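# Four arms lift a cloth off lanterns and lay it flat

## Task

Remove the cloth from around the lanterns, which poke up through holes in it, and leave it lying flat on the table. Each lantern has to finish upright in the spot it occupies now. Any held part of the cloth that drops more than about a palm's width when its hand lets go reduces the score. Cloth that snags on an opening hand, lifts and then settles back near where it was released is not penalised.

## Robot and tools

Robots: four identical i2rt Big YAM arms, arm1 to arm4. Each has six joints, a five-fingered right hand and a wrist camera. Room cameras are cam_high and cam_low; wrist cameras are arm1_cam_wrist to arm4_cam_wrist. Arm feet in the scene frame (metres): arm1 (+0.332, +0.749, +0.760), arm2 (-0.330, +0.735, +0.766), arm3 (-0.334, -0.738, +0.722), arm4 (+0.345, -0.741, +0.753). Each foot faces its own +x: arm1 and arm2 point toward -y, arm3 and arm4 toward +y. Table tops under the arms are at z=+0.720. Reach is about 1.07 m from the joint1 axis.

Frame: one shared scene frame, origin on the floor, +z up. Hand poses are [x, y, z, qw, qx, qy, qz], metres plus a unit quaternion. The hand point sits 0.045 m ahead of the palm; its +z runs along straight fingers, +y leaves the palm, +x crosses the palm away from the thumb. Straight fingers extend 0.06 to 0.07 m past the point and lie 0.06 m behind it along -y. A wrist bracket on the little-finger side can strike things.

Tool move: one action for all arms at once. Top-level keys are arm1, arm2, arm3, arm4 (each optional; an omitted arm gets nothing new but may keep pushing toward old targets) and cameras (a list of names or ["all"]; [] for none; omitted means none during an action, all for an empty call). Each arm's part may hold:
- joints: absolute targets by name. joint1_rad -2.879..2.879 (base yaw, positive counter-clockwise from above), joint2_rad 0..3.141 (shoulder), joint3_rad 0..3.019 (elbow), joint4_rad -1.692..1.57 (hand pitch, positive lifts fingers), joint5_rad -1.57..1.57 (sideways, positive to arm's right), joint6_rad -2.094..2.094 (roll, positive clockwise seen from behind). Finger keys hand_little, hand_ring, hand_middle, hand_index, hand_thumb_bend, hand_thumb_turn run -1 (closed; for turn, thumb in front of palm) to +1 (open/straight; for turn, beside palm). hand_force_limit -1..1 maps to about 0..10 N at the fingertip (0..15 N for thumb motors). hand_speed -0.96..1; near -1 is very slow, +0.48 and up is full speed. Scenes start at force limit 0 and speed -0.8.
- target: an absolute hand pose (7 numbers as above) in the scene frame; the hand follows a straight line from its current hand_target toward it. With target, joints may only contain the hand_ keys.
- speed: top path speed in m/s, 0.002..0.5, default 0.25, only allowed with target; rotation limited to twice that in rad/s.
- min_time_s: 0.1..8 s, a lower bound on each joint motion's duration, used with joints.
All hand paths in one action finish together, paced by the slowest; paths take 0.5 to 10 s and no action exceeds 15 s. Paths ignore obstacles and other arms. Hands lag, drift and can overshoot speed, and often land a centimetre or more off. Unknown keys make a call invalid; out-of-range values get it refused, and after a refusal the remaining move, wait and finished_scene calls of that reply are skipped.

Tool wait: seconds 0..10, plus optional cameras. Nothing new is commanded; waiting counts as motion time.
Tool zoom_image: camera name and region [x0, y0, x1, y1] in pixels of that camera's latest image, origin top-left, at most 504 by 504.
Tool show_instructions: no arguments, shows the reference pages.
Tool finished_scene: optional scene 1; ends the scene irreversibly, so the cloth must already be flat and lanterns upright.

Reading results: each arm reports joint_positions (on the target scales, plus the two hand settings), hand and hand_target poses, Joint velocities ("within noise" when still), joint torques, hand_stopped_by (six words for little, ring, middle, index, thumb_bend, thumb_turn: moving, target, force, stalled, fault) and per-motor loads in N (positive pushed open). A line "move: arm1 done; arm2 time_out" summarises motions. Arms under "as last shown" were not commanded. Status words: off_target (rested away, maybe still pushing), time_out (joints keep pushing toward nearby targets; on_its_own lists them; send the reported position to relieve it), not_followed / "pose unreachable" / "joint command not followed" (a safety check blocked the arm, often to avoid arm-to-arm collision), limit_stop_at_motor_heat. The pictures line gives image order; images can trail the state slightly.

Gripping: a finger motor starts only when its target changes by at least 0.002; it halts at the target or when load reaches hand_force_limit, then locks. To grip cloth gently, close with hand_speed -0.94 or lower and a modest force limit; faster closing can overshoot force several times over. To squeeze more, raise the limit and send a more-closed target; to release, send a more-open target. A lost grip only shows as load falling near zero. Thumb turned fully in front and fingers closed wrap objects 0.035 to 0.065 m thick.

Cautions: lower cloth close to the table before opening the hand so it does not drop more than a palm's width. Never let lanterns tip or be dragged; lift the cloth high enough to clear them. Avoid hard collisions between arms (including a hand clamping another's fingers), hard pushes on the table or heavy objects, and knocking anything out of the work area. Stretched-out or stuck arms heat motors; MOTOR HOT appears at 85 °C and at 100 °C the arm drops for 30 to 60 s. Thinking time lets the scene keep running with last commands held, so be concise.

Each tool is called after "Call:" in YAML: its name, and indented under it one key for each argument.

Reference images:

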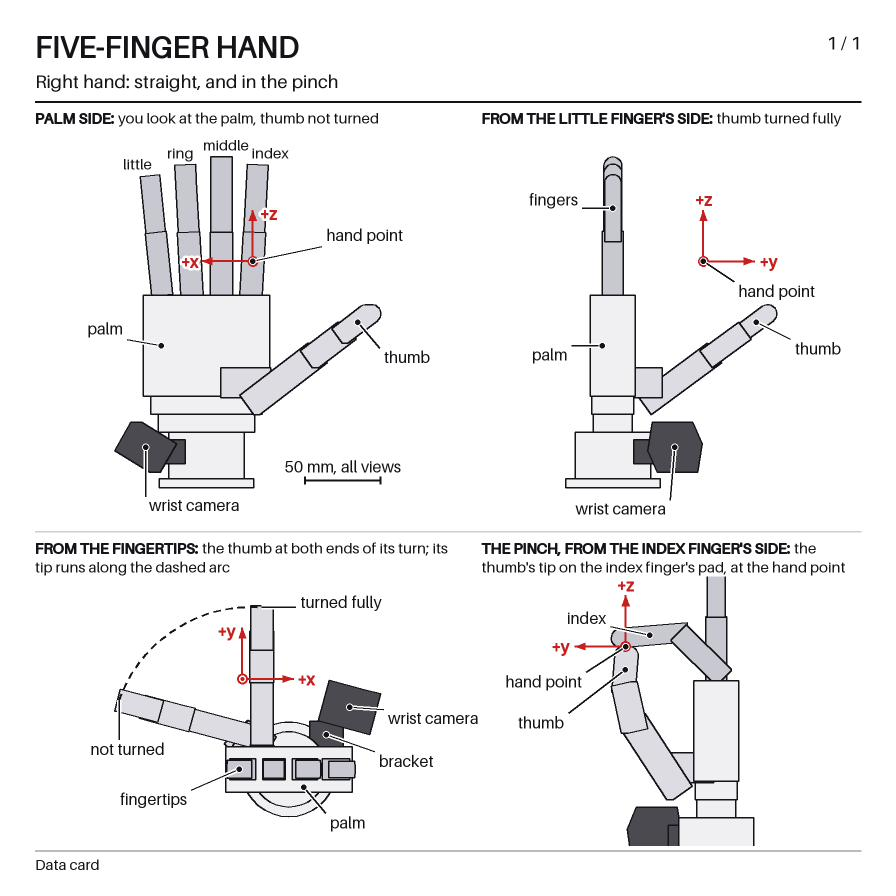

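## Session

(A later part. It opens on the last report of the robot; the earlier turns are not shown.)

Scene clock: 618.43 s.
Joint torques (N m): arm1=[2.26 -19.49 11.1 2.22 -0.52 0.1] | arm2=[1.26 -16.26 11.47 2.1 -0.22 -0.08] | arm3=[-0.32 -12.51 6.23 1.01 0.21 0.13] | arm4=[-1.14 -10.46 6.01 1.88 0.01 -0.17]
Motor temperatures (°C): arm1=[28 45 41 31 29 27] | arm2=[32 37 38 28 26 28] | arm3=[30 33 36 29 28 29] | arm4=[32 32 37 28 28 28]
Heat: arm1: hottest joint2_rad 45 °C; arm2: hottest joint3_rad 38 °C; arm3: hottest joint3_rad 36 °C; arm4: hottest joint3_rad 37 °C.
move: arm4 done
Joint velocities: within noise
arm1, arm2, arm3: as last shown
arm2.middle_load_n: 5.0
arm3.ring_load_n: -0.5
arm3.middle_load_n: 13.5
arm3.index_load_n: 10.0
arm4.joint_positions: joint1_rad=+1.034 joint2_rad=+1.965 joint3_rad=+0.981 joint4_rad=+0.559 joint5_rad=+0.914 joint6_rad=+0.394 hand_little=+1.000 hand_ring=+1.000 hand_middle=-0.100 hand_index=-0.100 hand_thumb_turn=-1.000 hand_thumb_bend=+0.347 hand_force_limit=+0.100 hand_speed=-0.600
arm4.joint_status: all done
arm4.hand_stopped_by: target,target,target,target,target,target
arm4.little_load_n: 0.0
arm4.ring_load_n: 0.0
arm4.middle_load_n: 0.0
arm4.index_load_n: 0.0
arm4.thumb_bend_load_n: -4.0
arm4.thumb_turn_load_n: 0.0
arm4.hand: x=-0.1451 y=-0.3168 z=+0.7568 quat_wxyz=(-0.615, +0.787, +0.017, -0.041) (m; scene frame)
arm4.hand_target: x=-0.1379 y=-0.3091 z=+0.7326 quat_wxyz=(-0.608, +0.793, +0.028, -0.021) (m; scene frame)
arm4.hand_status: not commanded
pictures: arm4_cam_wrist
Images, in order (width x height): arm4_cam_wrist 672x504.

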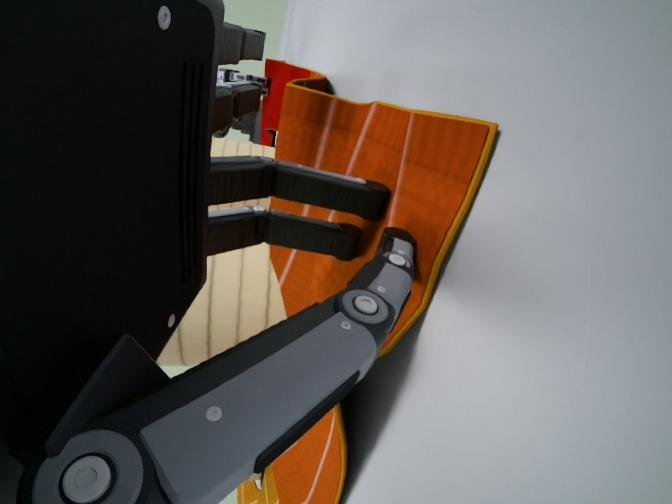

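Call:
move:
  arm4: {"joints": {"hand_speed": -0.2, "hand_index": 0.4, "hand_middle": 0.4}}

Call:
move:
  arm4: {"joints": {"hand_speed": -0.3, "hand_force_limit": 0.4, "hand_thumb_bend": 0.25}}

Call:
move:
  arm4: {"joints": {"hand_speed": -0.6, "hand_force_limit": 0.1, "hand_index": -0.1, "hand_middle": -0.1}}
  cameras: ["arm4_cam_wrist"]

Call:
zoom_image:
  camera: "arm4_cam_wrist"
  region: [260, 120, 520, 320]

Scene clock: 629.63 s.
Joint torques (N m): arm1=[3.19 -20.25 11.17 2.28 -0.58 0.21] | arm2=[1.26 -16.26 11.48 2.13 -0.23 -0.09] | arm3=[-0.44 -12.69 6.2 0.98 0.23 0.13] | arm4=[-1.08 -10.58 6.01 1.88 0.02 -0.17]
Motor temperatures (°C): arm1=[28 46 41 31 29 27] | arm2=[32 37 38 28 26 28] | arm3=[30 33 36 29 28 29] | arm4=[32 32 37 28 28 28]
Heat: arm1: hottest joint2_rad 46 °C; arm2: hottest joint3_rad 38 °C; arm3: hottest joint3_rad 36 °C; arm4: hottest joint3_rad 37 °C.
move: arm4 done
Joint velocities: within noise
arm1, arm2, arm3: as last shown
arm1.middle_load_n: 8.5
arm2.middle_load_n: 4.5
arm3.ring_load_n: 0.0
arm3.middle_load_n: 13.0
arm3.index_load_n: 9.5
arm3.thumb_bend_load_n: 14.0
arm4.joint_positions: joint1_rad=+1.034 joint2_rad=+1.965 joint3_rad=+0.981 joint4_rad=+0.559 joint5_rad=+0.914 joint6_rad=+0.394 hand_little=+1.000 hand_ring=+1.000 hand_middle=+0.400 hand_index=+0.400 hand_thumb_turn=-1.000 hand_thumb_bend=+0.347 hand_force_limit=+0.100 hand_speed=-0.200
arm4.joint_status: all done
arm4.hand_stopped_by: target,target,target,target,target,target
arm4.little_load_n: 0.0
arm4.ring_load_n: 0.0
arm4.middle_load_n: 0.0
arm4.index_load_n: 0.0
arm4.thumb_bend_load_n: -4.0
arm4.thumb_turn_load_n: -0.5
arm4.hand: x=-0.1451 y=-0.3169 z=+0.7568 quat_wxyz=(-0.615, +0.787, +0.017, -0.041) (m; scene frame)
arm4.hand_target: x=-0.1379 y=-0.3091 z=+0.7326 quat_wxyz=(-0.608, +0.793, +0.028, -0.021) (m; scene frame)
arm4.hand_status: not commanded
pictures: none

Scene clock: 630.20 s.
Joint torques (N m): arm1=[1.85 -19.25 11.15 2.33 -0.55 0.16] | arm2=[1.2 -16.26 11.47 2.1 -0.22 -0.08] | arm3=[-0.26 -12.45 6.19 1.01 0.21 0.13] | arm4=[-1.08 -11.28 5.98 1.78 0.09 -0.15]
Motor temperatures (°C): arm1=[28 46 41 31 29 27] | arm2=[32 37 38 28 26 28] | arm3=[30 33 36 29 28 29] | arm4=[32 32 37 28 28 28]
Heat: arm1: hottest joint2_rad 46 °C; arm2: hottest joint3_rad 38 °C; arm3: hottest joint3_rad 36 °C; arm4: hottest joint3_rad 37 °C.
move: arm4 done
Joint velocities: within noise
arm1, arm2, arm3: as last shown
arm2.ring_load_n: -0.5
arm3.thumb_bend_load_n: 13.5
arm4.joint_positions: joint1_rad=+1.033 joint2_rad=+1.973 joint3_rad=+0.982 joint4_rad=+0.561 joint5_rad=+0.913 joint6_rad=+0.392 hand_little=+1.000 hand_ring=+1.000 hand_middle=+0.400 hand_index=+0.400 hand_thumb_turn=-1.000 hand_thumb_bend=+0.248 hand_force_limit=+0.400 hand_speed=-0.300
arm4.joint_status: all done
arm4.hand_stopped_by: target,target,target,target,target,target
arm4.little_load_n: 0.0
arm4.ring_load_n: 0.0
arm4.middle_load_n: 0.0
arm4.index_load_n: 0.0
arm4.thumb_bend_load_n: -4.0
arm4.thumb_turn_load_n: -0.5
arm4.hand: x=-0.1446 y=-0.3170 z=+0.7525 quat_wxyz=(-0.614, +0.788, +0.019, -0.039) (m; scene frame)
arm4.hand_target: x=-0.1379 y=-0.3090 z=+0.7326 quat_wxyz=(-0.608, +0.793, +0.027, -0.021) (m; scene frame)
arm4.hand_status: not commanded
pictures: none

Scene clock: 631.23 s.
Joint torques (N m): arm1=[2.14 -19.72 11.4 2.28 -0.56 0.11] | arm2=[1.32 -16.21 11.49 2.11 -0.22 -0.09] | arm3=[-0.38 -12.57 6.28 0.99 0.23 0.13] | arm4=[-0.97 -11.28 5.57 1.74 0.02 -0.15]
Motor temperatures (°C): arm1=[28 46 41 31 29 27] | arm2=[32 37 38 28 26 28] | arm3=[30 33 36 29 28 29] | arm4=[32 32 37 28 28 28]
Heat: arm1: hottest joint2_rad 46 °C; arm2: hottest joint3_rad 38 °C; arm3: hottest joint3_rad 36 °C; arm4: hottest joint3_rad 37 °C.
move: arm4 done
Joint velocities: within noise
arm1, arm2, arm3: as last shown
arm1.thumb_bend_load_n: 11.5
arm2.ring_load_n: 0.0
arm2.middle_load_n: 5.0
arm2.index_load_n: 8.5
arm3.ring_load_n: -0.5
arm3.middle_load_n: 13.5
arm3.thumb_bend_load_n: 14.0
arm3.thumb_turn_load_n: -2.5
arm3.hand_target: x=-0.7299 y=-0.3957 z=+0.7847 quat_wxyz=(-0.608, +0.793, +0.028, -0.021) (m; scene frame)
arm4.joint_positions: joint1_rad=+1.024 joint2_rad=+1.973 joint3_rad=+0.988 joint4_rad=+0.562 joint5_rad=+0.914 joint6_rad=+0.391 hand_little=+1.000 hand_ring=+1.000 hand_middle=-0.100 hand_index=-0.100 hand_thumb_turn=-1.000 hand_thumb_bend=+0.249 hand_force_limit=+0.100 hand_speed=-0.600
arm4.joint_status: all done
arm4.hand_stopped_by: target,target,target,target,target,target
arm4.little_load_n: 0.0
arm4.ring_load_n: 0.0
arm4.middle_load_n: 2.0
arm4.index_load_n: 0.0
arm4.thumb_bend_load_n: 0.0
arm4.thumb_turn_load_n: 0.0
arm4.hand: x=-0.1429 y=-0.3108 z=+0.7554 quat_wxyz=(-0.616, +0.787, +0.013, -0.038) (m; scene frame)
arm4.hand_target: x=-0.1381 y=-0.3091 z=+0.7327 quat_wxyz=(-0.608, +0.793, +0.028, -0.022) (m; scene frame)
arm4.hand_status: not commanded
pictures: arm4_cam_wrist
Images, in order (width x height): arm4_cam_wrist 672x504.

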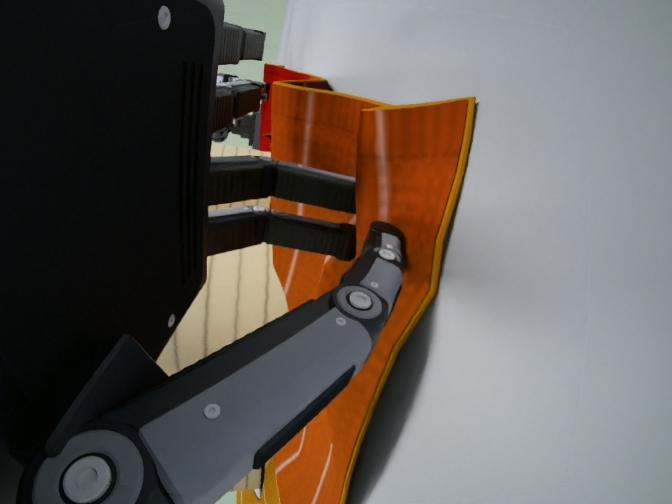

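Scaled by 1.938 from the camera's 672x504 image, which has a finer 960x720 frame.

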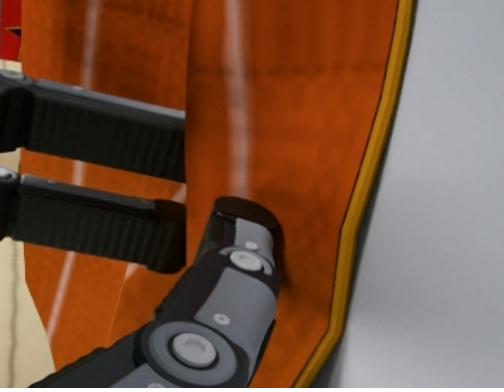

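Call:
move:
  arm4: {"joints": {"hand_speed": -0.7, "hand_force_limit": 0.3, "hand_index": -0.5, "hand_middle": -0.5, "hand_thumb_bend": 0.05}}
  cameras: ["arm4_cam_wrist"]

Call:
zoom_image:
  camera: "arm4_cam_wrist"
  region: [260, 120, 520, 320]

Scene clock: 635.90 s.
Joint torques (N m): arm1=[2.9 -19.31 11.18 2.26 -0.51 0.18] | arm2=[1.2 -16.26 11.47 2.1 -0.23 -0.09] | arm3=[-0.56 -12.69 6.2 0.99 0.21 0.13] | arm4=[-0.09 -11.34 5.55 1.74 0.02 -0.14]
Motor temperatures (°C): arm1=[28 46 41 31 29 27] | arm2=[32 37 38 28 26 28] | arm3=[30 33 36 29 28 29] | arm4=[32 32 37 28 28 28]
Heat: arm1: hottest joint2_rad 46 °C; arm2: hottest joint3_rad 38 °C; arm3: hottest joint3_rad 36 °C; arm4: hottest joint3_rad 37 °C.
move: arm4 off_target
Joint velocities: within noise
arm1, arm2, arm3: as last shown
arm1.thumb_bend_load_n: 12.0
arm2.middle_load_n: 4.5
arm2.index_load_n: 8.0
arm3.joint_positions: joint1_rad=+1.134 joint2_rad=+1.601 joint3_rad=+0.672 joint4_rad=+0.440 joint5_rad=+0.997 joint6_rad=+0.406 hand_little=+1.000 hand_ring=+1.000 hand_middle=-0.233 hand_index=-0.288 hand_thumb_turn=-1.000 hand_thumb_bend=+0.209 hand_force_limit=+0.200 hand_speed=-0.700
arm3.ring_load_n: 0.0
arm3.hand_target: x=-0.7299 y=-0.3957 z=+0.7848 quat_wxyz=(-0.608, +0.793, +0.028, -0.021) (m; scene frame)
arm4.joint_positions: joint1_rad=+1.023 joint2_rad=+1.973 joint3_rad=+0.988 joint4_rad=+0.562 joint5_rad=+0.914 joint6_rad=+0.391 hand_little=+1.000 hand_ring=+1.000 hand_middle=-0.231 hand_index=-0.261 hand_thumb_turn=-1.000 hand_thumb_bend=+0.171 hand_force_limit=+0.300 hand_speed=-0.700
arm4.joint_status: hand_middle off_target (ended at -0.231, target -0.500); hand_index off_target (ended at -0.261, target -0.500); hand_thumb_bend off_target (ended at +0.171, target +0.050); the others done
arm4.hand_stopped_by: target,target,force,force,force,target
arm4.little_load_n: 0.0
arm4.ring_load_n: 0.0
arm4.middle_load_n: 13.0
arm4.index_load_n: 11.0
arm4.thumb_bend_load_n: 10.0
arm4.thumb_turn_load_n: 0.0
arm4.hand: x=-0.1425 y=-0.3104 z=+0.7554 quat_wxyz=(-0.616, +0.787, +0.013, -0.038) (m; scene frame)
arm4.hand_target: x=-0.1380 y=-0.3090 z=+0.7328 quat_wxyz=(-0.608, +0.793, +0.028, -0.022) (m; scene frame)
arm4.hand_status: not commanded
pictures: arm4_cam_wrist
Images, in order (width x height): arm4_cam_wrist 672x504.

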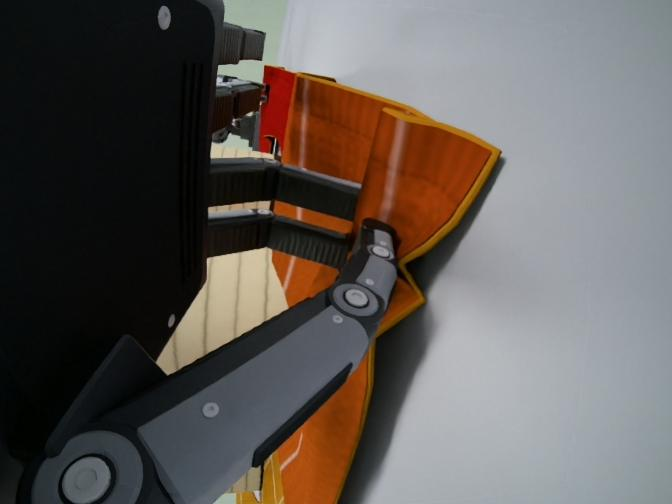

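Scaled by 1.938 from the camera's 672x504 image, which has a finer 960x720 frame.

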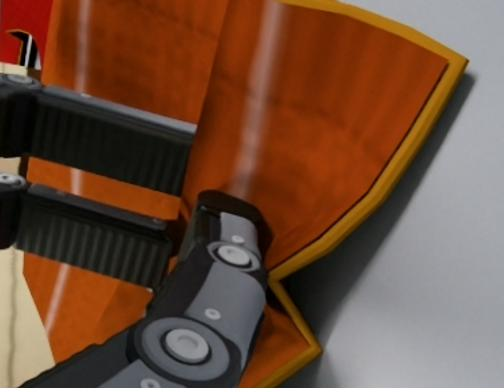

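Call:
move:
  arm4: {"target": [-0.148, -0.325, 0.79, 0.6084, -0.7929, -0.0277, 0.0213], "speed": 0.05}
  cameras: ["arm4_cam_wrist", "cam_high", "cam_low"]

Call:
zoom_image:
  camera: "cam_high"
  region: [260, 180, 500, 380]

Call:
zoom_image:
  camera: "cam_low"
  region: [280, 180, 600, 330]

Scene clock: 644.70 s.
Joint torques (N m): arm1=[2.43 -19.96 11.08 2.36 -0.53 0.17] | arm2=[1.32 -16.32 11.45 2.11 -0.22 -0.09] | arm3=[-0.38 -12.69 6.23 0.98 0.2 0.12] | arm4=[1.26 -16.15 6.68 1.37 0.44 0.11]
Motor temperatures (°C): arm1=[28 46 41 31 29 27] | arm2=[32 37 38 28 26 28] | arm3=[30 33 36 29 28 29] | arm4=[32 32 37 28 28 28]
Heat: arm1: hottest joint2_rad 46 °C; arm2: hottest joint3_rad 38 °C; arm3: hottest joint3_rad 36 °C; arm4: hottest joint3_rad 37 °C.
move: arm4 off_target
Joint velocities: within noise
arm1, arm2, arm3: as last shown
arm1.middle_load_n: 8.0
arm1.thumb_bend_load_n: 11.5
arm2.middle_load_n: 5.0
arm2.thumb_bend_load_n: 7.0
arm3.middle_load_n: 13.0
arm3.thumb_turn_load_n: -2.0
arm3.hand: x=-0.7229 y=-0.3856 z=+0.7780 quat_wxyz=(-0.608, +0.794, +0.023, -0.009) (m; scene frame)
arm4.joint_positions: joint1_rad=+1.043 joint2_rad=+1.905 joint3_rad=+0.988 joint4_rad=+0.408 joint5_rad=+0.937 joint6_rad=+0.391 hand_little=+1.000 hand_ring=+1.000 hand_middle=-0.231 hand_index=-0.261 hand_thumb_turn=-1.000 hand_thumb_bend=+0.171 hand_force_limit=+0.300 hand_speed=-0.700
arm4.joint_status: not commanded
arm4.hand_stopped_by: target,target,force,force,force,target
arm4.little_load_n: 0.0
arm4.ring_load_n: 0.0
arm4.middle_load_n: 12.5
arm4.index_load_n: 11.0
arm4.thumb_bend_load_n: 10.0
arm4.thumb_turn_load_n: 0.0
arm4.hand: x=-0.1351 y=-0.3251 z=+0.7688 quat_wxyz=(-0.601, +0.798, +0.036, -0.006) (m; scene frame)
arm4.hand_target: x=-0.1477 y=-0.3252 z=+0.7900 quat_wxyz=(-0.608, +0.793, +0.028, -0.021) (m; scene frame)
arm4.hand_status: off_target (0.025 m and 2.2 deg from the pose sent, 0.038 m and 2.8 deg at the start)
pictures: arm4_cam_wrist, cam_high, cam_low
Images, in order (width x height): arm4_cam_wrist 672x504, cam_high 896x504, cam_low 896x504.

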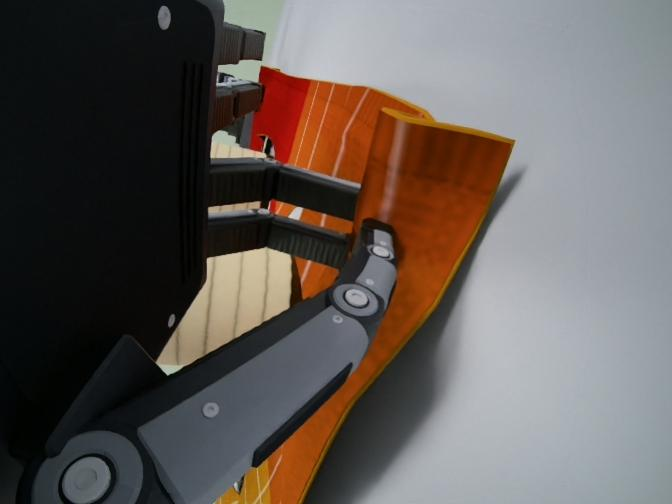

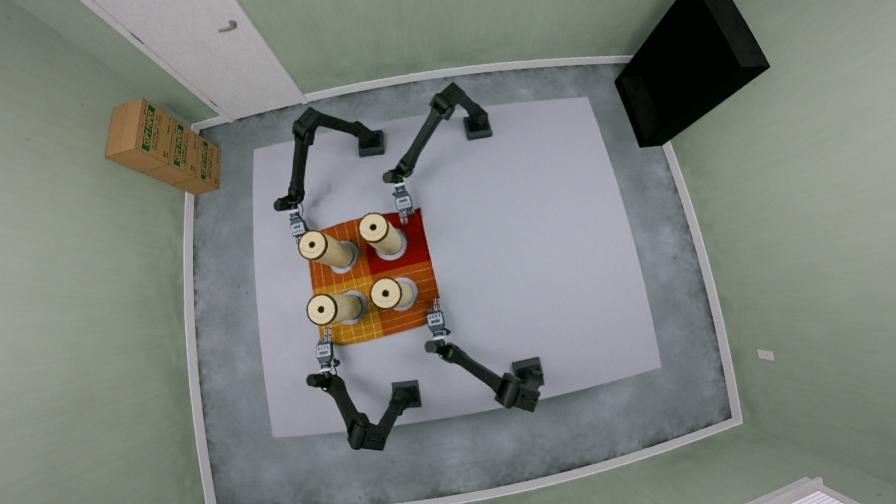

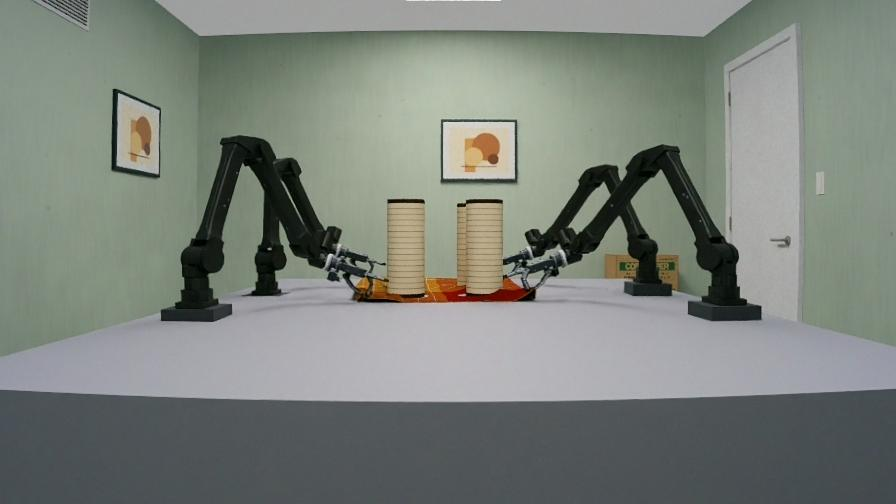

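Scaled by 2.100 from the camera's 896x504 image, which has a finer 1280x720 frame.

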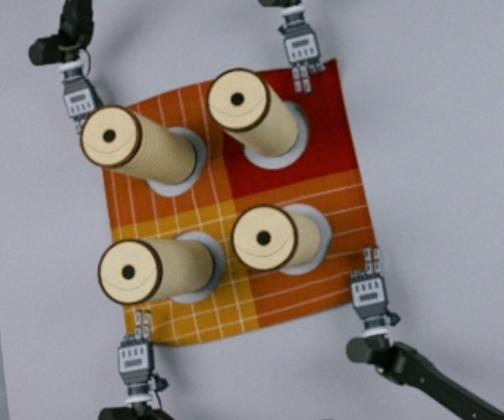

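Scaled by 1.575 from the camera's 896x504 image, which has a finer 1280x720 frame.

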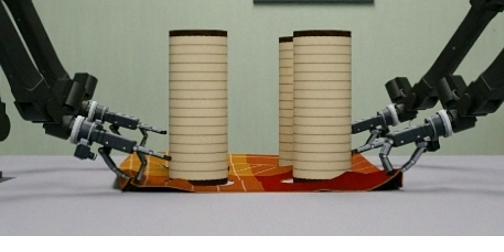

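Call:
move:
  arm1: {"target": [-0.153, 0.255, 0.87, 0.0266, -0.0346, 0.7926, -0.6082], "speed": 0.08}
  arm2: {"target": [-0.745, 0.200, 0.865, 0.0266, -0.0346, 0.7926, -0.6082], "speed": 0.08}
  arm3: {"target": [-0.733, -0.388, 0.865, 0.6084, -0.7929, -0.0277, 0.0213], "speed": 0.08}
  arm4: {"target": [-0.147, -0.329, 0.875, 0.6084, -0.7929, -0.0277, 0.0213], "speed": 0.08}
  cameras: ["all"]

Call:
zoom_image:
  camera: "cam_high"
  region: [260, 180, 500, 380]

Call:
zoom_image:
  camera: "cam_low"
  region: [280, 180, 600, 330]

Scene clock: 654.60 s.
Joint torques (N m): arm1=[1.49 -21.19 12.93 1.13 -0.82 0.05] | arm2=[0.56 -17.03 11.84 0.98 -0.25 -0.14] | arm3=[-1.32 -10.93 11.12 0.91 -0.16 0] | arm4=[1.49 -14.74 9.37 1.33 0.44 0.13]
Motor temperatures (°C): arm1=[28 46 41 31 29 27] | arm2=[32 37 38 27 26 28] | arm3=[30 33 36 28 28 29] | arm4=[32 32 37 28 28 28]
Heat: arm1: hottest joint2_rad 46 °C; arm2: hottest joint3_rad 38 °C; arm3: hottest joint3_rad 36 °C; arm4: hottest joint3_rad 37 °C.
move: arm1 off_target; arm2 off_target; arm3 off_target; arm4 off_target
Joint velocities: within noise
arm1.joint_positions: joint1_rad=-1.057 joint2_rad=+1.996 joint3_rad=+1.372 joint4_rad=+0.029 joint5_rad=-1.040 joint6_rad=-0.468 hand_little=+1.000 hand_ring=+1.000 hand_middle=-0.232 hand_index=-0.287 hand_thumb_turn=-1.000 hand_thumb_bend=+0.223 hand_force_limit=+0.200 hand_speed=-0.700
arm1.joint_status: not commanded
arm1.hand_stopped_by: target,target,force,force,force,target
arm1.little_load_n: 0.0
arm1.ring_load_n: -0.5
arm1.middle_load_n: 8.5
arm1.index_load_n: 8.0
arm1.thumb_bend_load_n: 12.0
arm1.thumb_turn_load_n: -0.5
arm1.hand: x=-0.1345 y=+0.2604 z=+0.8290 quat_wxyz=(-0.049, +0.019, -0.803, +0.593) (m; scene frame)
arm1.hand_target: x=-0.1516 y=+0.2561 z=+0.8700 quat_wxyz=(-0.026, +0.035, -0.793, +0.608) (m; scene frame)
arm1.hand_status: off_target (0.045 m and 3.8 deg from the pose sent, 0.100 m and 2.7 deg at the start)
arm2.joint_positions: joint1_rad=-0.832 joint2_rad=+1.922 joint3_rad=+1.245 joint4_rad=+0.191 joint5_rad=-0.939 joint6_rad=-0.372 hand_little=+1.000 hand_ring=+1.000 hand_middle=-0.205 hand_index=-0.259 hand_thumb_turn=-1.000 hand_thumb_bend=+0.222 hand_force_limit=+0.200 hand_speed=-0.700
arm2.joint_status: not commanded
arm2.hand_stopped_by: target,target,force,force,force,target
arm2.little_load_n: 0.0
arm2.ring_load_n: 0.0
arm2.middle_load_n: 5.5
arm2.index_load_n: 9.0
arm2.thumb_bend_load_n: 8.5
arm2.thumb_turn_load_n: -0.5
arm2.hand: x=-0.7262 y=+0.2024 z=+0.8439 quat_wxyz=(-0.044, +0.032, -0.798, +0.600) (m; scene frame)
arm2.hand_target: x=-0.7445 y=+0.2007 z=+0.8653 quat_wxyz=(-0.026, +0.034, -0.792, +0.608) (m; scene frame)
arm2.hand_status: off_target (0.028 m and 2.3 deg from the pose sent, 0.094 m and 2.7 deg at the start)
arm3.joint_positions: joint1_rad=+1.134 joint2_rad=+1.419 joint3_rad=+0.722 joint4_rad=+0.182 joint5_rad=+0.996 joint6_rad=+0.406 hand_little=+1.000 hand_ring=+1.000 hand_middle=-0.233 hand_index=-0.288 hand_thumb_turn=-1.000 hand_thumb_bend=+0.209 hand_force_limit=+0.200 hand_speed=-0.700
arm3.joint_status: not commanded
arm3.hand_stopped_by: target,target,force,force,force,target
arm3.little_load_n: 0.0
arm3.ring_load_n: 0.0
arm3.middle_load_n: 15.0
arm3.index_load_n: 9.5
arm3.thumb_bend_load_n: 14.5
arm3.thumb_turn_load_n: -2.0
arm3.hand: x=-0.7150 y=-0.3894 z=+0.8421 quat_wxyz=(-0.602, +0.798, +0.031, +0.000) (m; scene frame)
arm3.hand_target: x=-0.7322 y=-0.3886 z=+0.8652 quat_wxyz=(-0.609, +0.793, +0.028, -0.021) (m; scene frame)
arm3.hand_status: off_target (0.029 m and 2.6 deg from the pose sent, 0.088 m and 1.5 deg at the start)
arm4.joint_positions: joint1_rad=+1.044 joint2_rad=+1.728 joint3_rad=+1.010 joint4_rad=+0.190 joint5_rad=+0.941 joint6_rad=+0.393 hand_little=+1.000 hand_ring=+1.000 hand_middle=-0.231 hand_index=-0.261 hand_thumb_turn=-1.000 hand_thumb_bend=+0.171 hand_force_limit=+0.300 hand_speed=-0.700
arm4.joint_status: not commanded
arm4.hand_stopped_by: target,target,force,force,force,target
arm4.little_load_n: 0.0
arm4.ring_load_n: 0.0
arm4.middle_load_n: 12.5
arm4.index_load_n: 11.0
arm4.thumb_bend_load_n: 10.5
arm4.thumb_turn_load_n: 0.0
arm4.hand: x=-0.1271 y=-0.3310 z=+0.8455 quat_wxyz=(-0.598, +0.801, +0.040, +0.001) (m; scene frame)
arm4.hand_target: x=-0.1460 y=-0.3298 z=+0.8751 quat_wxyz=(-0.608, +0.793, +0.028, -0.022) (m; scene frame)
arm4.hand_status: off_target (0.036 m and 3.2 deg from the pose sent, 0.107 m and 2.2 deg at the start)
pictures: arm1_cam_wrist, arm2_cam_wrist, arm3_cam_wrist, arm4_cam_wrist, cam_high, cam_low
Images, in order (width x height): arm1_cam_wrist 672x504, arm2_cam_wrist 672x504, arm3_cam_wrist 672x504, arm4_cam_wrist 672x504, cam_high 896x504, cam_low 896x504.

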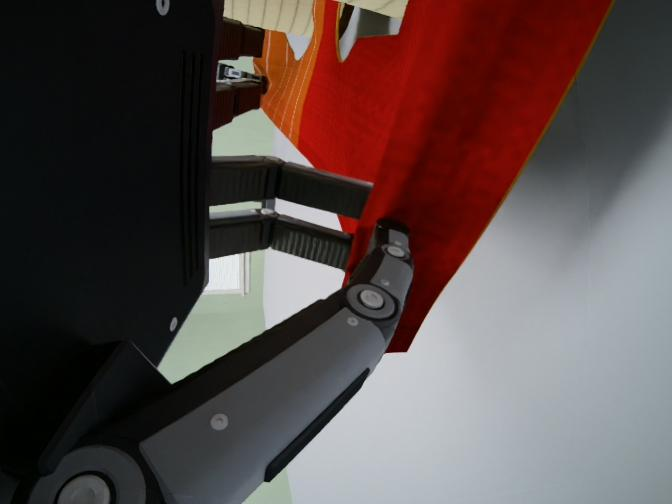

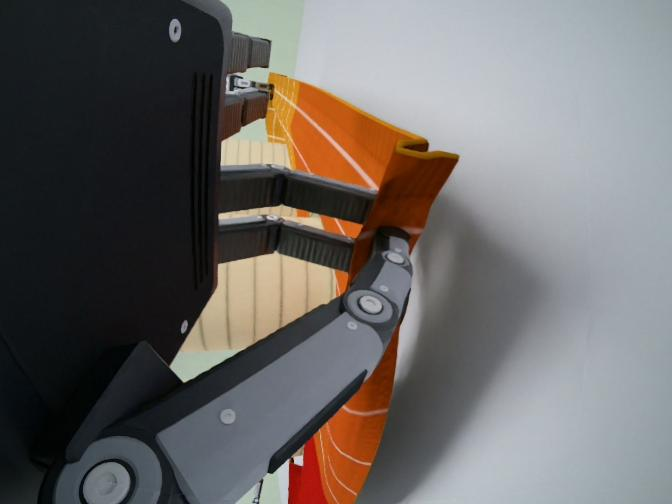

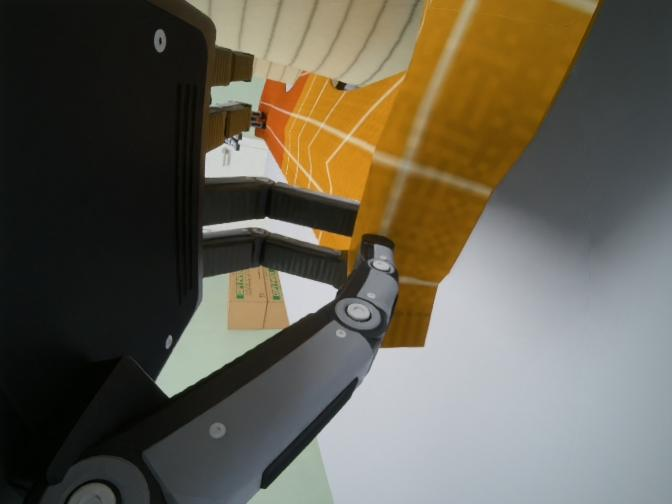

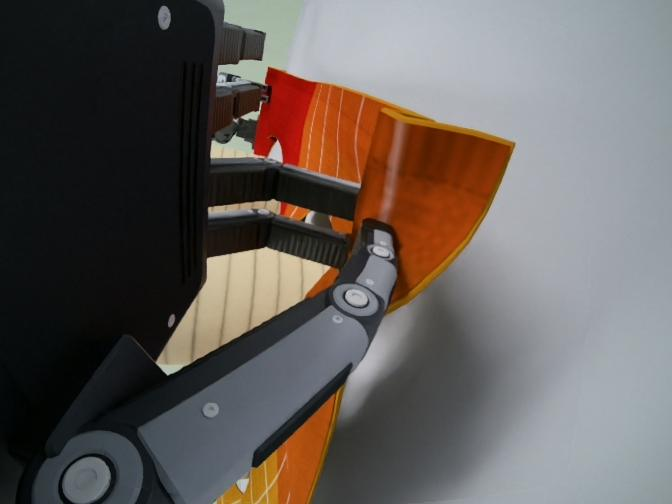

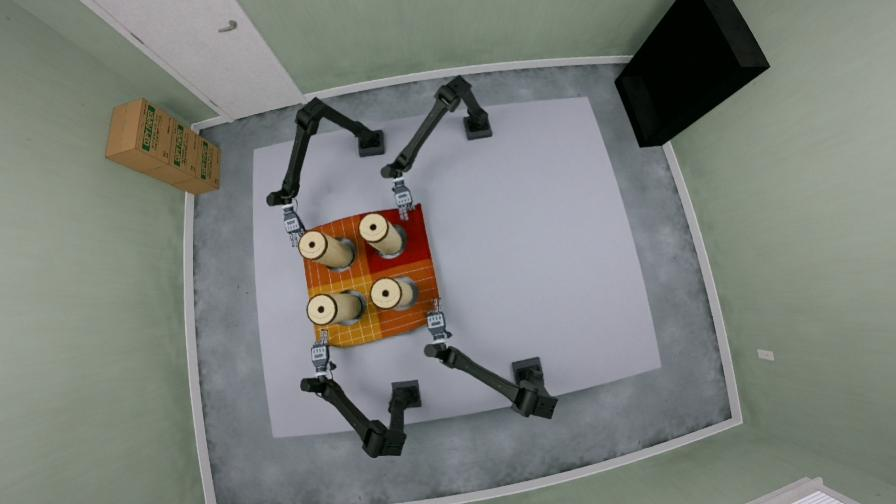

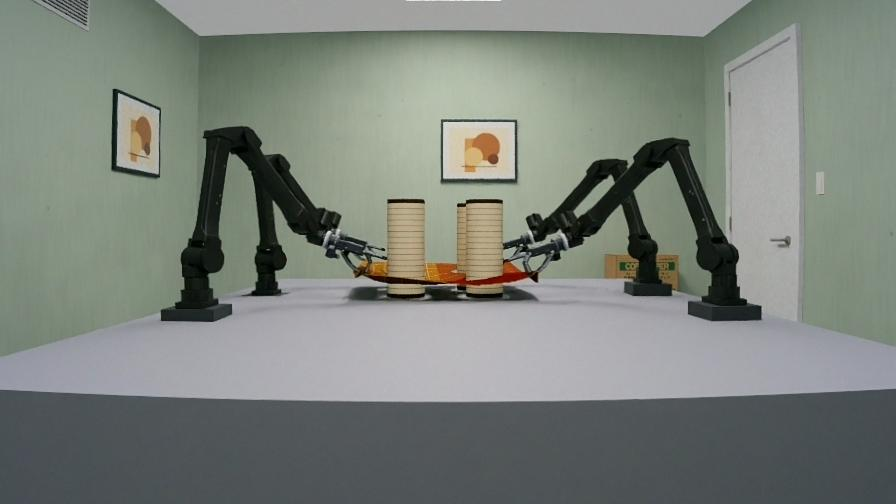

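Scaled by 2.100 from the camera's 896x504 image, which has a finer 1280x720 frame.

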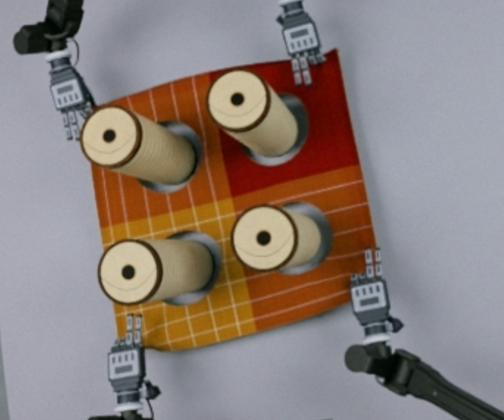

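Scaled by 1.575 from the camera's 896x504 image, which has a finer 1280x720 frame.

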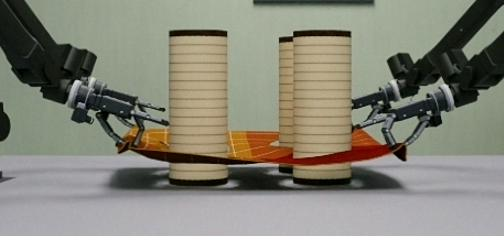

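Call:
move:
  arm1: {"target": [-0.160, 0.255, 0.985, 0.0266, -0.0346, 0.7926, -0.6082], "speed": 0.1}
  arm2: {"target": [-0.752, 0.200, 0.975, 0.0266, -0.0346, 0.7926, -0.6082], "speed": 0.1}
  arm3: {"target": [-0.740, -0.388, 0.975, 0.6084, -0.7929, -0.0277, 0.0213], "speed": 0.1}
  arm4: {"target": [-0.155, -0.329, 0.985, 0.6084, -0.7929, -0.0277, 0.0213], "speed": 0.1}
  cameras: ["all"]

Call:
zoom_image:
  camera: "cam_high"
  region: [260, 180, 500, 380]

Call:
zoom_image:
  camera: "cam_low"
  region: [280, 180, 600, 330]

Scene clock: 663.83 s.
Joint torques (N m): arm1=[0.56 -20.89 15.09 1.18 -0.79 0.01] | arm2=[0.09 -16.67 14.5 0.99 -0.37 -0.2] | arm3=[-0.67 -10.64 13.33 0.98 0.12 0.11] | arm4=[1.44 -14.45 11.08 1.36 0.44 0.15]
Motor temperatures (°C): arm1=[28 45 42 31 30 27] | arm2=[32 37 38 27 26 28] | arm3=[30 33 37 28 28 29] | arm4=[32 32 37 28 28 28]
Heat: arm1: hottest joint2_rad 45 °C; arm2: hottest joint3_rad 38 °C; arm3: hottest joint3_rad 37 °C; arm4: hottest joint3_rad 37 °C.
move: arm1 off_target; arm2 off_target; arm3 off_target; arm4 off_target
Joint velocities: within noise
arm1.joint_positions: joint1_rad=-1.060 joint2_rad=+1.886 joint3_rad=+1.526 joint4_rad=-0.251 joint5_rad=-1.048 joint6_rad=-0.472 hand_little=+1.000 hand_ring=+1.000 hand_middle=-0.232 hand_index=-0.287 hand_thumb_turn=-1.000 hand_thumb_bend=+0.223 hand_force_limit=+0.200 hand_speed=-0.700
arm1.joint_status: not commanded
arm1.hand_stopped_by: target,target,force,force,force,target
arm1.little_load_n: 0.0
arm1.ring_load_n: 0.0
arm1.middle_load_n: 8.5
arm1.index_load_n: 8.0
arm1.thumb_bend_load_n: 11.5
arm1.thumb_turn_load_n: -0.5
arm1.hand: x=-0.1424 y=+0.2559 z=+0.9387 quat_wxyz=(-0.056, +0.017, -0.804, +0.592) (m; scene frame)
arm1.hand_target: x=-0.1579 y=+0.2564 z=+0.9849 quat_wxyz=(-0.026, +0.035, -0.793, +0.608) (m; scene frame)
arm1.hand_status: off_target (0.050 m and 4.5 deg from the pose sent, 0.158 m and 3.8 deg at the start)
arm2.joint_positions: joint1_rad=-0.832 joint2_rad=+1.796 joint3_rad=+1.367 joint4_rad=-0.079 joint5_rad=-0.942 joint6_rad=-0.372 hand_little=+1.000 hand_ring=+1.000 hand_middle=-0.205 hand_index=-0.259 hand_thumb_turn=-1.000 hand_thumb_bend=+0.222 hand_force_limit=+0.200 hand_speed=-0.700
arm2.joint_status: not commanded
arm2.hand_stopped_by: target,target,force,force,force,target
arm2.little_load_n: 0.0
arm2.ring_load_n: 0.0
arm2.middle_load_n: 4.5
arm2.index_load_n: 8.0
arm2.thumb_bend_load_n: 7.5
arm2.thumb_turn_load_n: -0.5
arm2.hand: x=-0.7282 y=+0.2004 z=+0.9435 quat_wxyz=(-0.052, +0.028, -0.801, +0.596) (m; scene frame)
arm2.hand_target: x=-0.7507 y=+0.2013 z=+0.9750 quat_wxyz=(-0.026, +0.034, -0.793, +0.608) (m; scene frame)
arm2.hand_status: off_target (0.039 m and 3.5 deg from the pose sent, 0.134 m and 2.3 deg at the start)
arm3.joint_positions: joint1_rad=+1.132 joint2_rad=+1.282 joint3_rad=+0.910 joint4_rad=-0.162 joint5_rad=+0.996 joint6_rad=+0.406 hand_little=+1.000 hand_ring=+1.000 hand_middle=-0.233 hand_index=-0.288 hand_thumb_turn=-1.000 hand_thumb_bend=+0.209 hand_force_limit=+0.200 hand_speed=-0.700
arm3.joint_status: not commanded
arm3.hand_stopped_by: target,target,force,force,force,target
arm3.little_load_n: 0.0
arm3.ring_load_n: -0.5
arm3.middle_load_n: 13.0
arm3.index_load_n: 9.5
arm3.thumb_bend_load_n: 13.5
arm3.thumb_turn_load_n: -2.5
arm3.hand: x=-0.7213 y=-0.3848 z=+0.9426 quat_wxyz=(-0.599, +0.800, +0.035, +0.007) (m; scene frame)
arm3.hand_target: x=-0.7386 y=-0.3887 z=+0.9750 quat_wxyz=(-0.608, +0.793, +0.028, -0.022) (m; scene frame)
arm3.hand_status: off_target (0.038 m and 3.6 deg from the pose sent, 0.135 m and 2.6 deg at the start)
arm4.joint_positions: joint1_rad=+1.049 joint2_rad=+1.601 joint3_rad=+1.168 joint4_rad=-0.107 joint5_rad=+0.945 joint6_rad=+0.396 hand_little=+1.000 hand_ring=+1.000 hand_middle=-0.231 hand_index=-0.261 hand_thumb_turn=-1.000 hand_thumb_bend=+0.171 hand_force_limit=+0.300 hand_speed=-0.700
arm4.joint_status: not commanded
arm4.hand_stopped_by: target,target,force,force,force,target
arm4.little_load_n: 0.0
arm4.ring_load_n: 0.0
arm4.middle_load_n: 12.5
arm4.index_load_n: 11.0
arm4.thumb_bend_load_n: 10.0
arm4.thumb_turn_load_n: 0.0
arm4.hand: x=-0.1376 y=-0.3294 z=+0.9479 quat_wxyz=(-0.596, +0.802, +0.043, +0.004) (m; scene frame)
arm4.hand_target: x=-0.1534 y=-0.3298 z=+0.9850 quat_wxyz=(-0.608, +0.793, +0.028, -0.022) (m; scene frame)
arm4.hand_status: off_target (0.041 m and 3.8 deg from the pose sent, 0.142 m and 3.2 deg at the start)
pictures: arm1_cam_wrist, arm2_cam_wrist, arm3_cam_wrist, arm4_cam_wrist, cam_high, cam_low
Images, in order (width x height): arm1_cam_wrist 672x504, arm2_cam_wrist 672x504, arm3_cam_wrist 672x504, arm4_cam_wrist 672x504, cam_high 896x504, cam_low 896x504.

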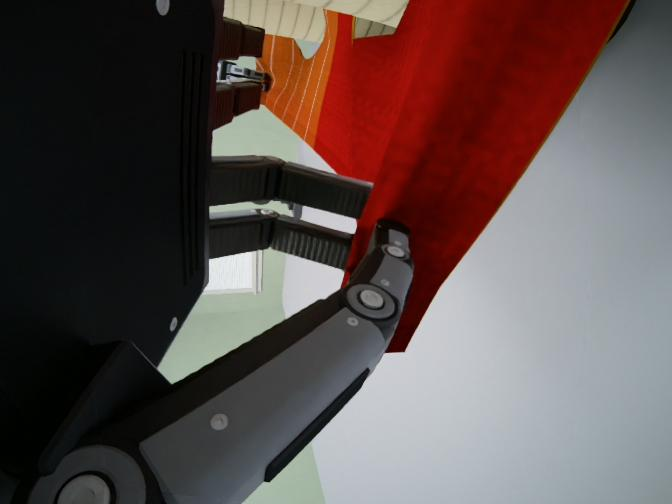

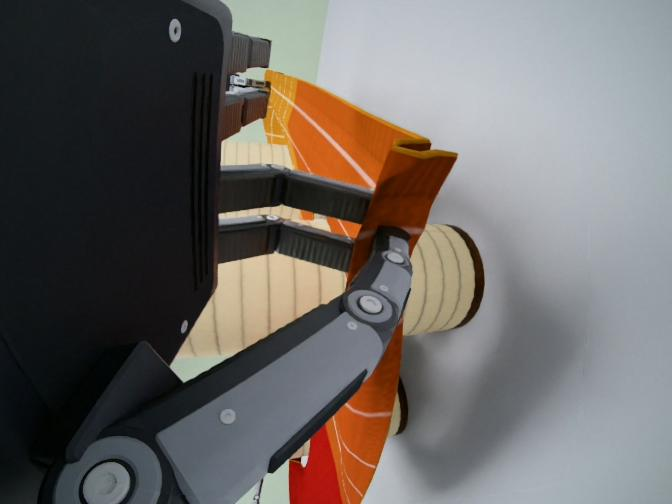

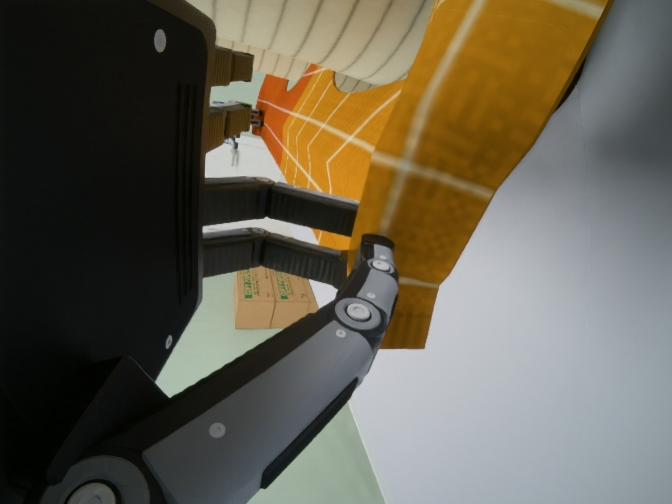

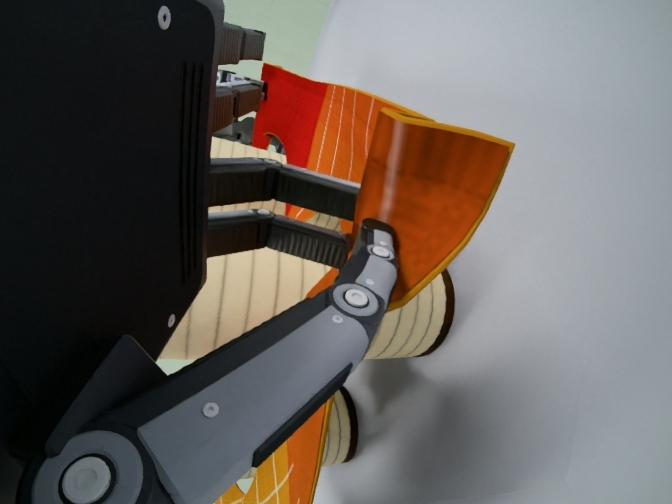

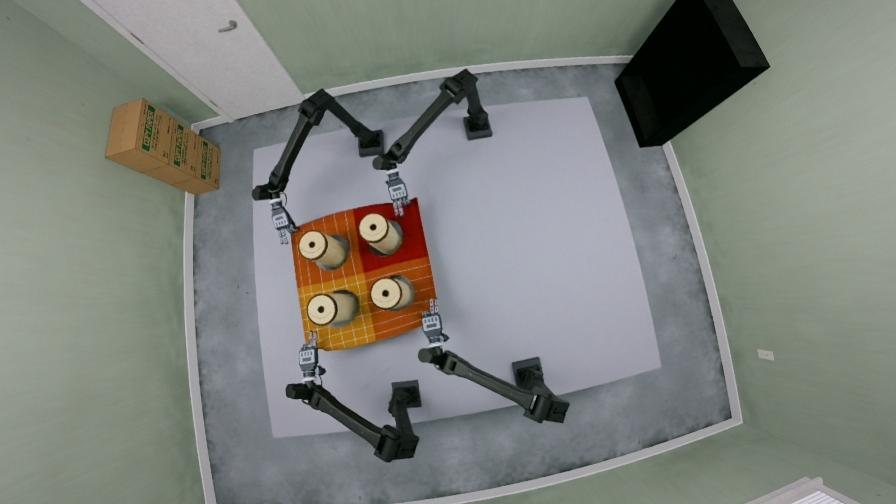

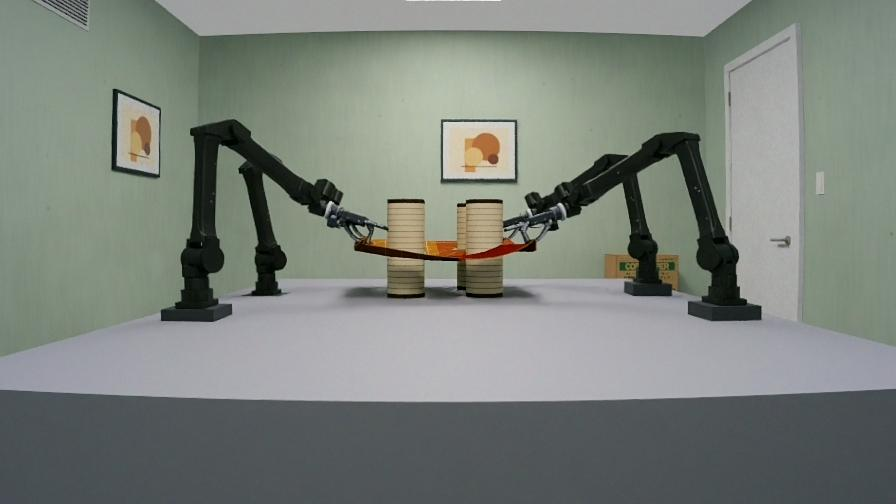

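Scaled by 2.100 from the camera's 896x504 image, which has a finer 1280x720 frame.

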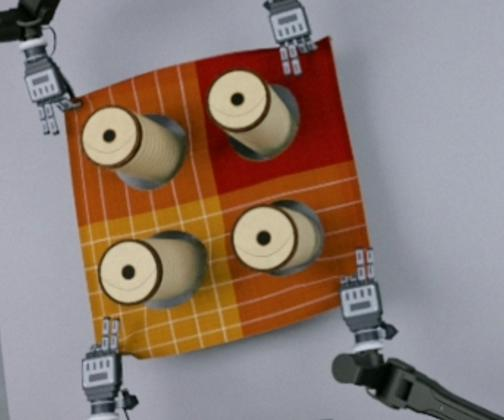

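Scaled by 1.575 from the camera's 896x504 image, which has a finer 1280x720 frame.

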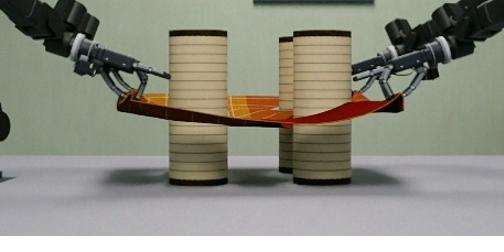

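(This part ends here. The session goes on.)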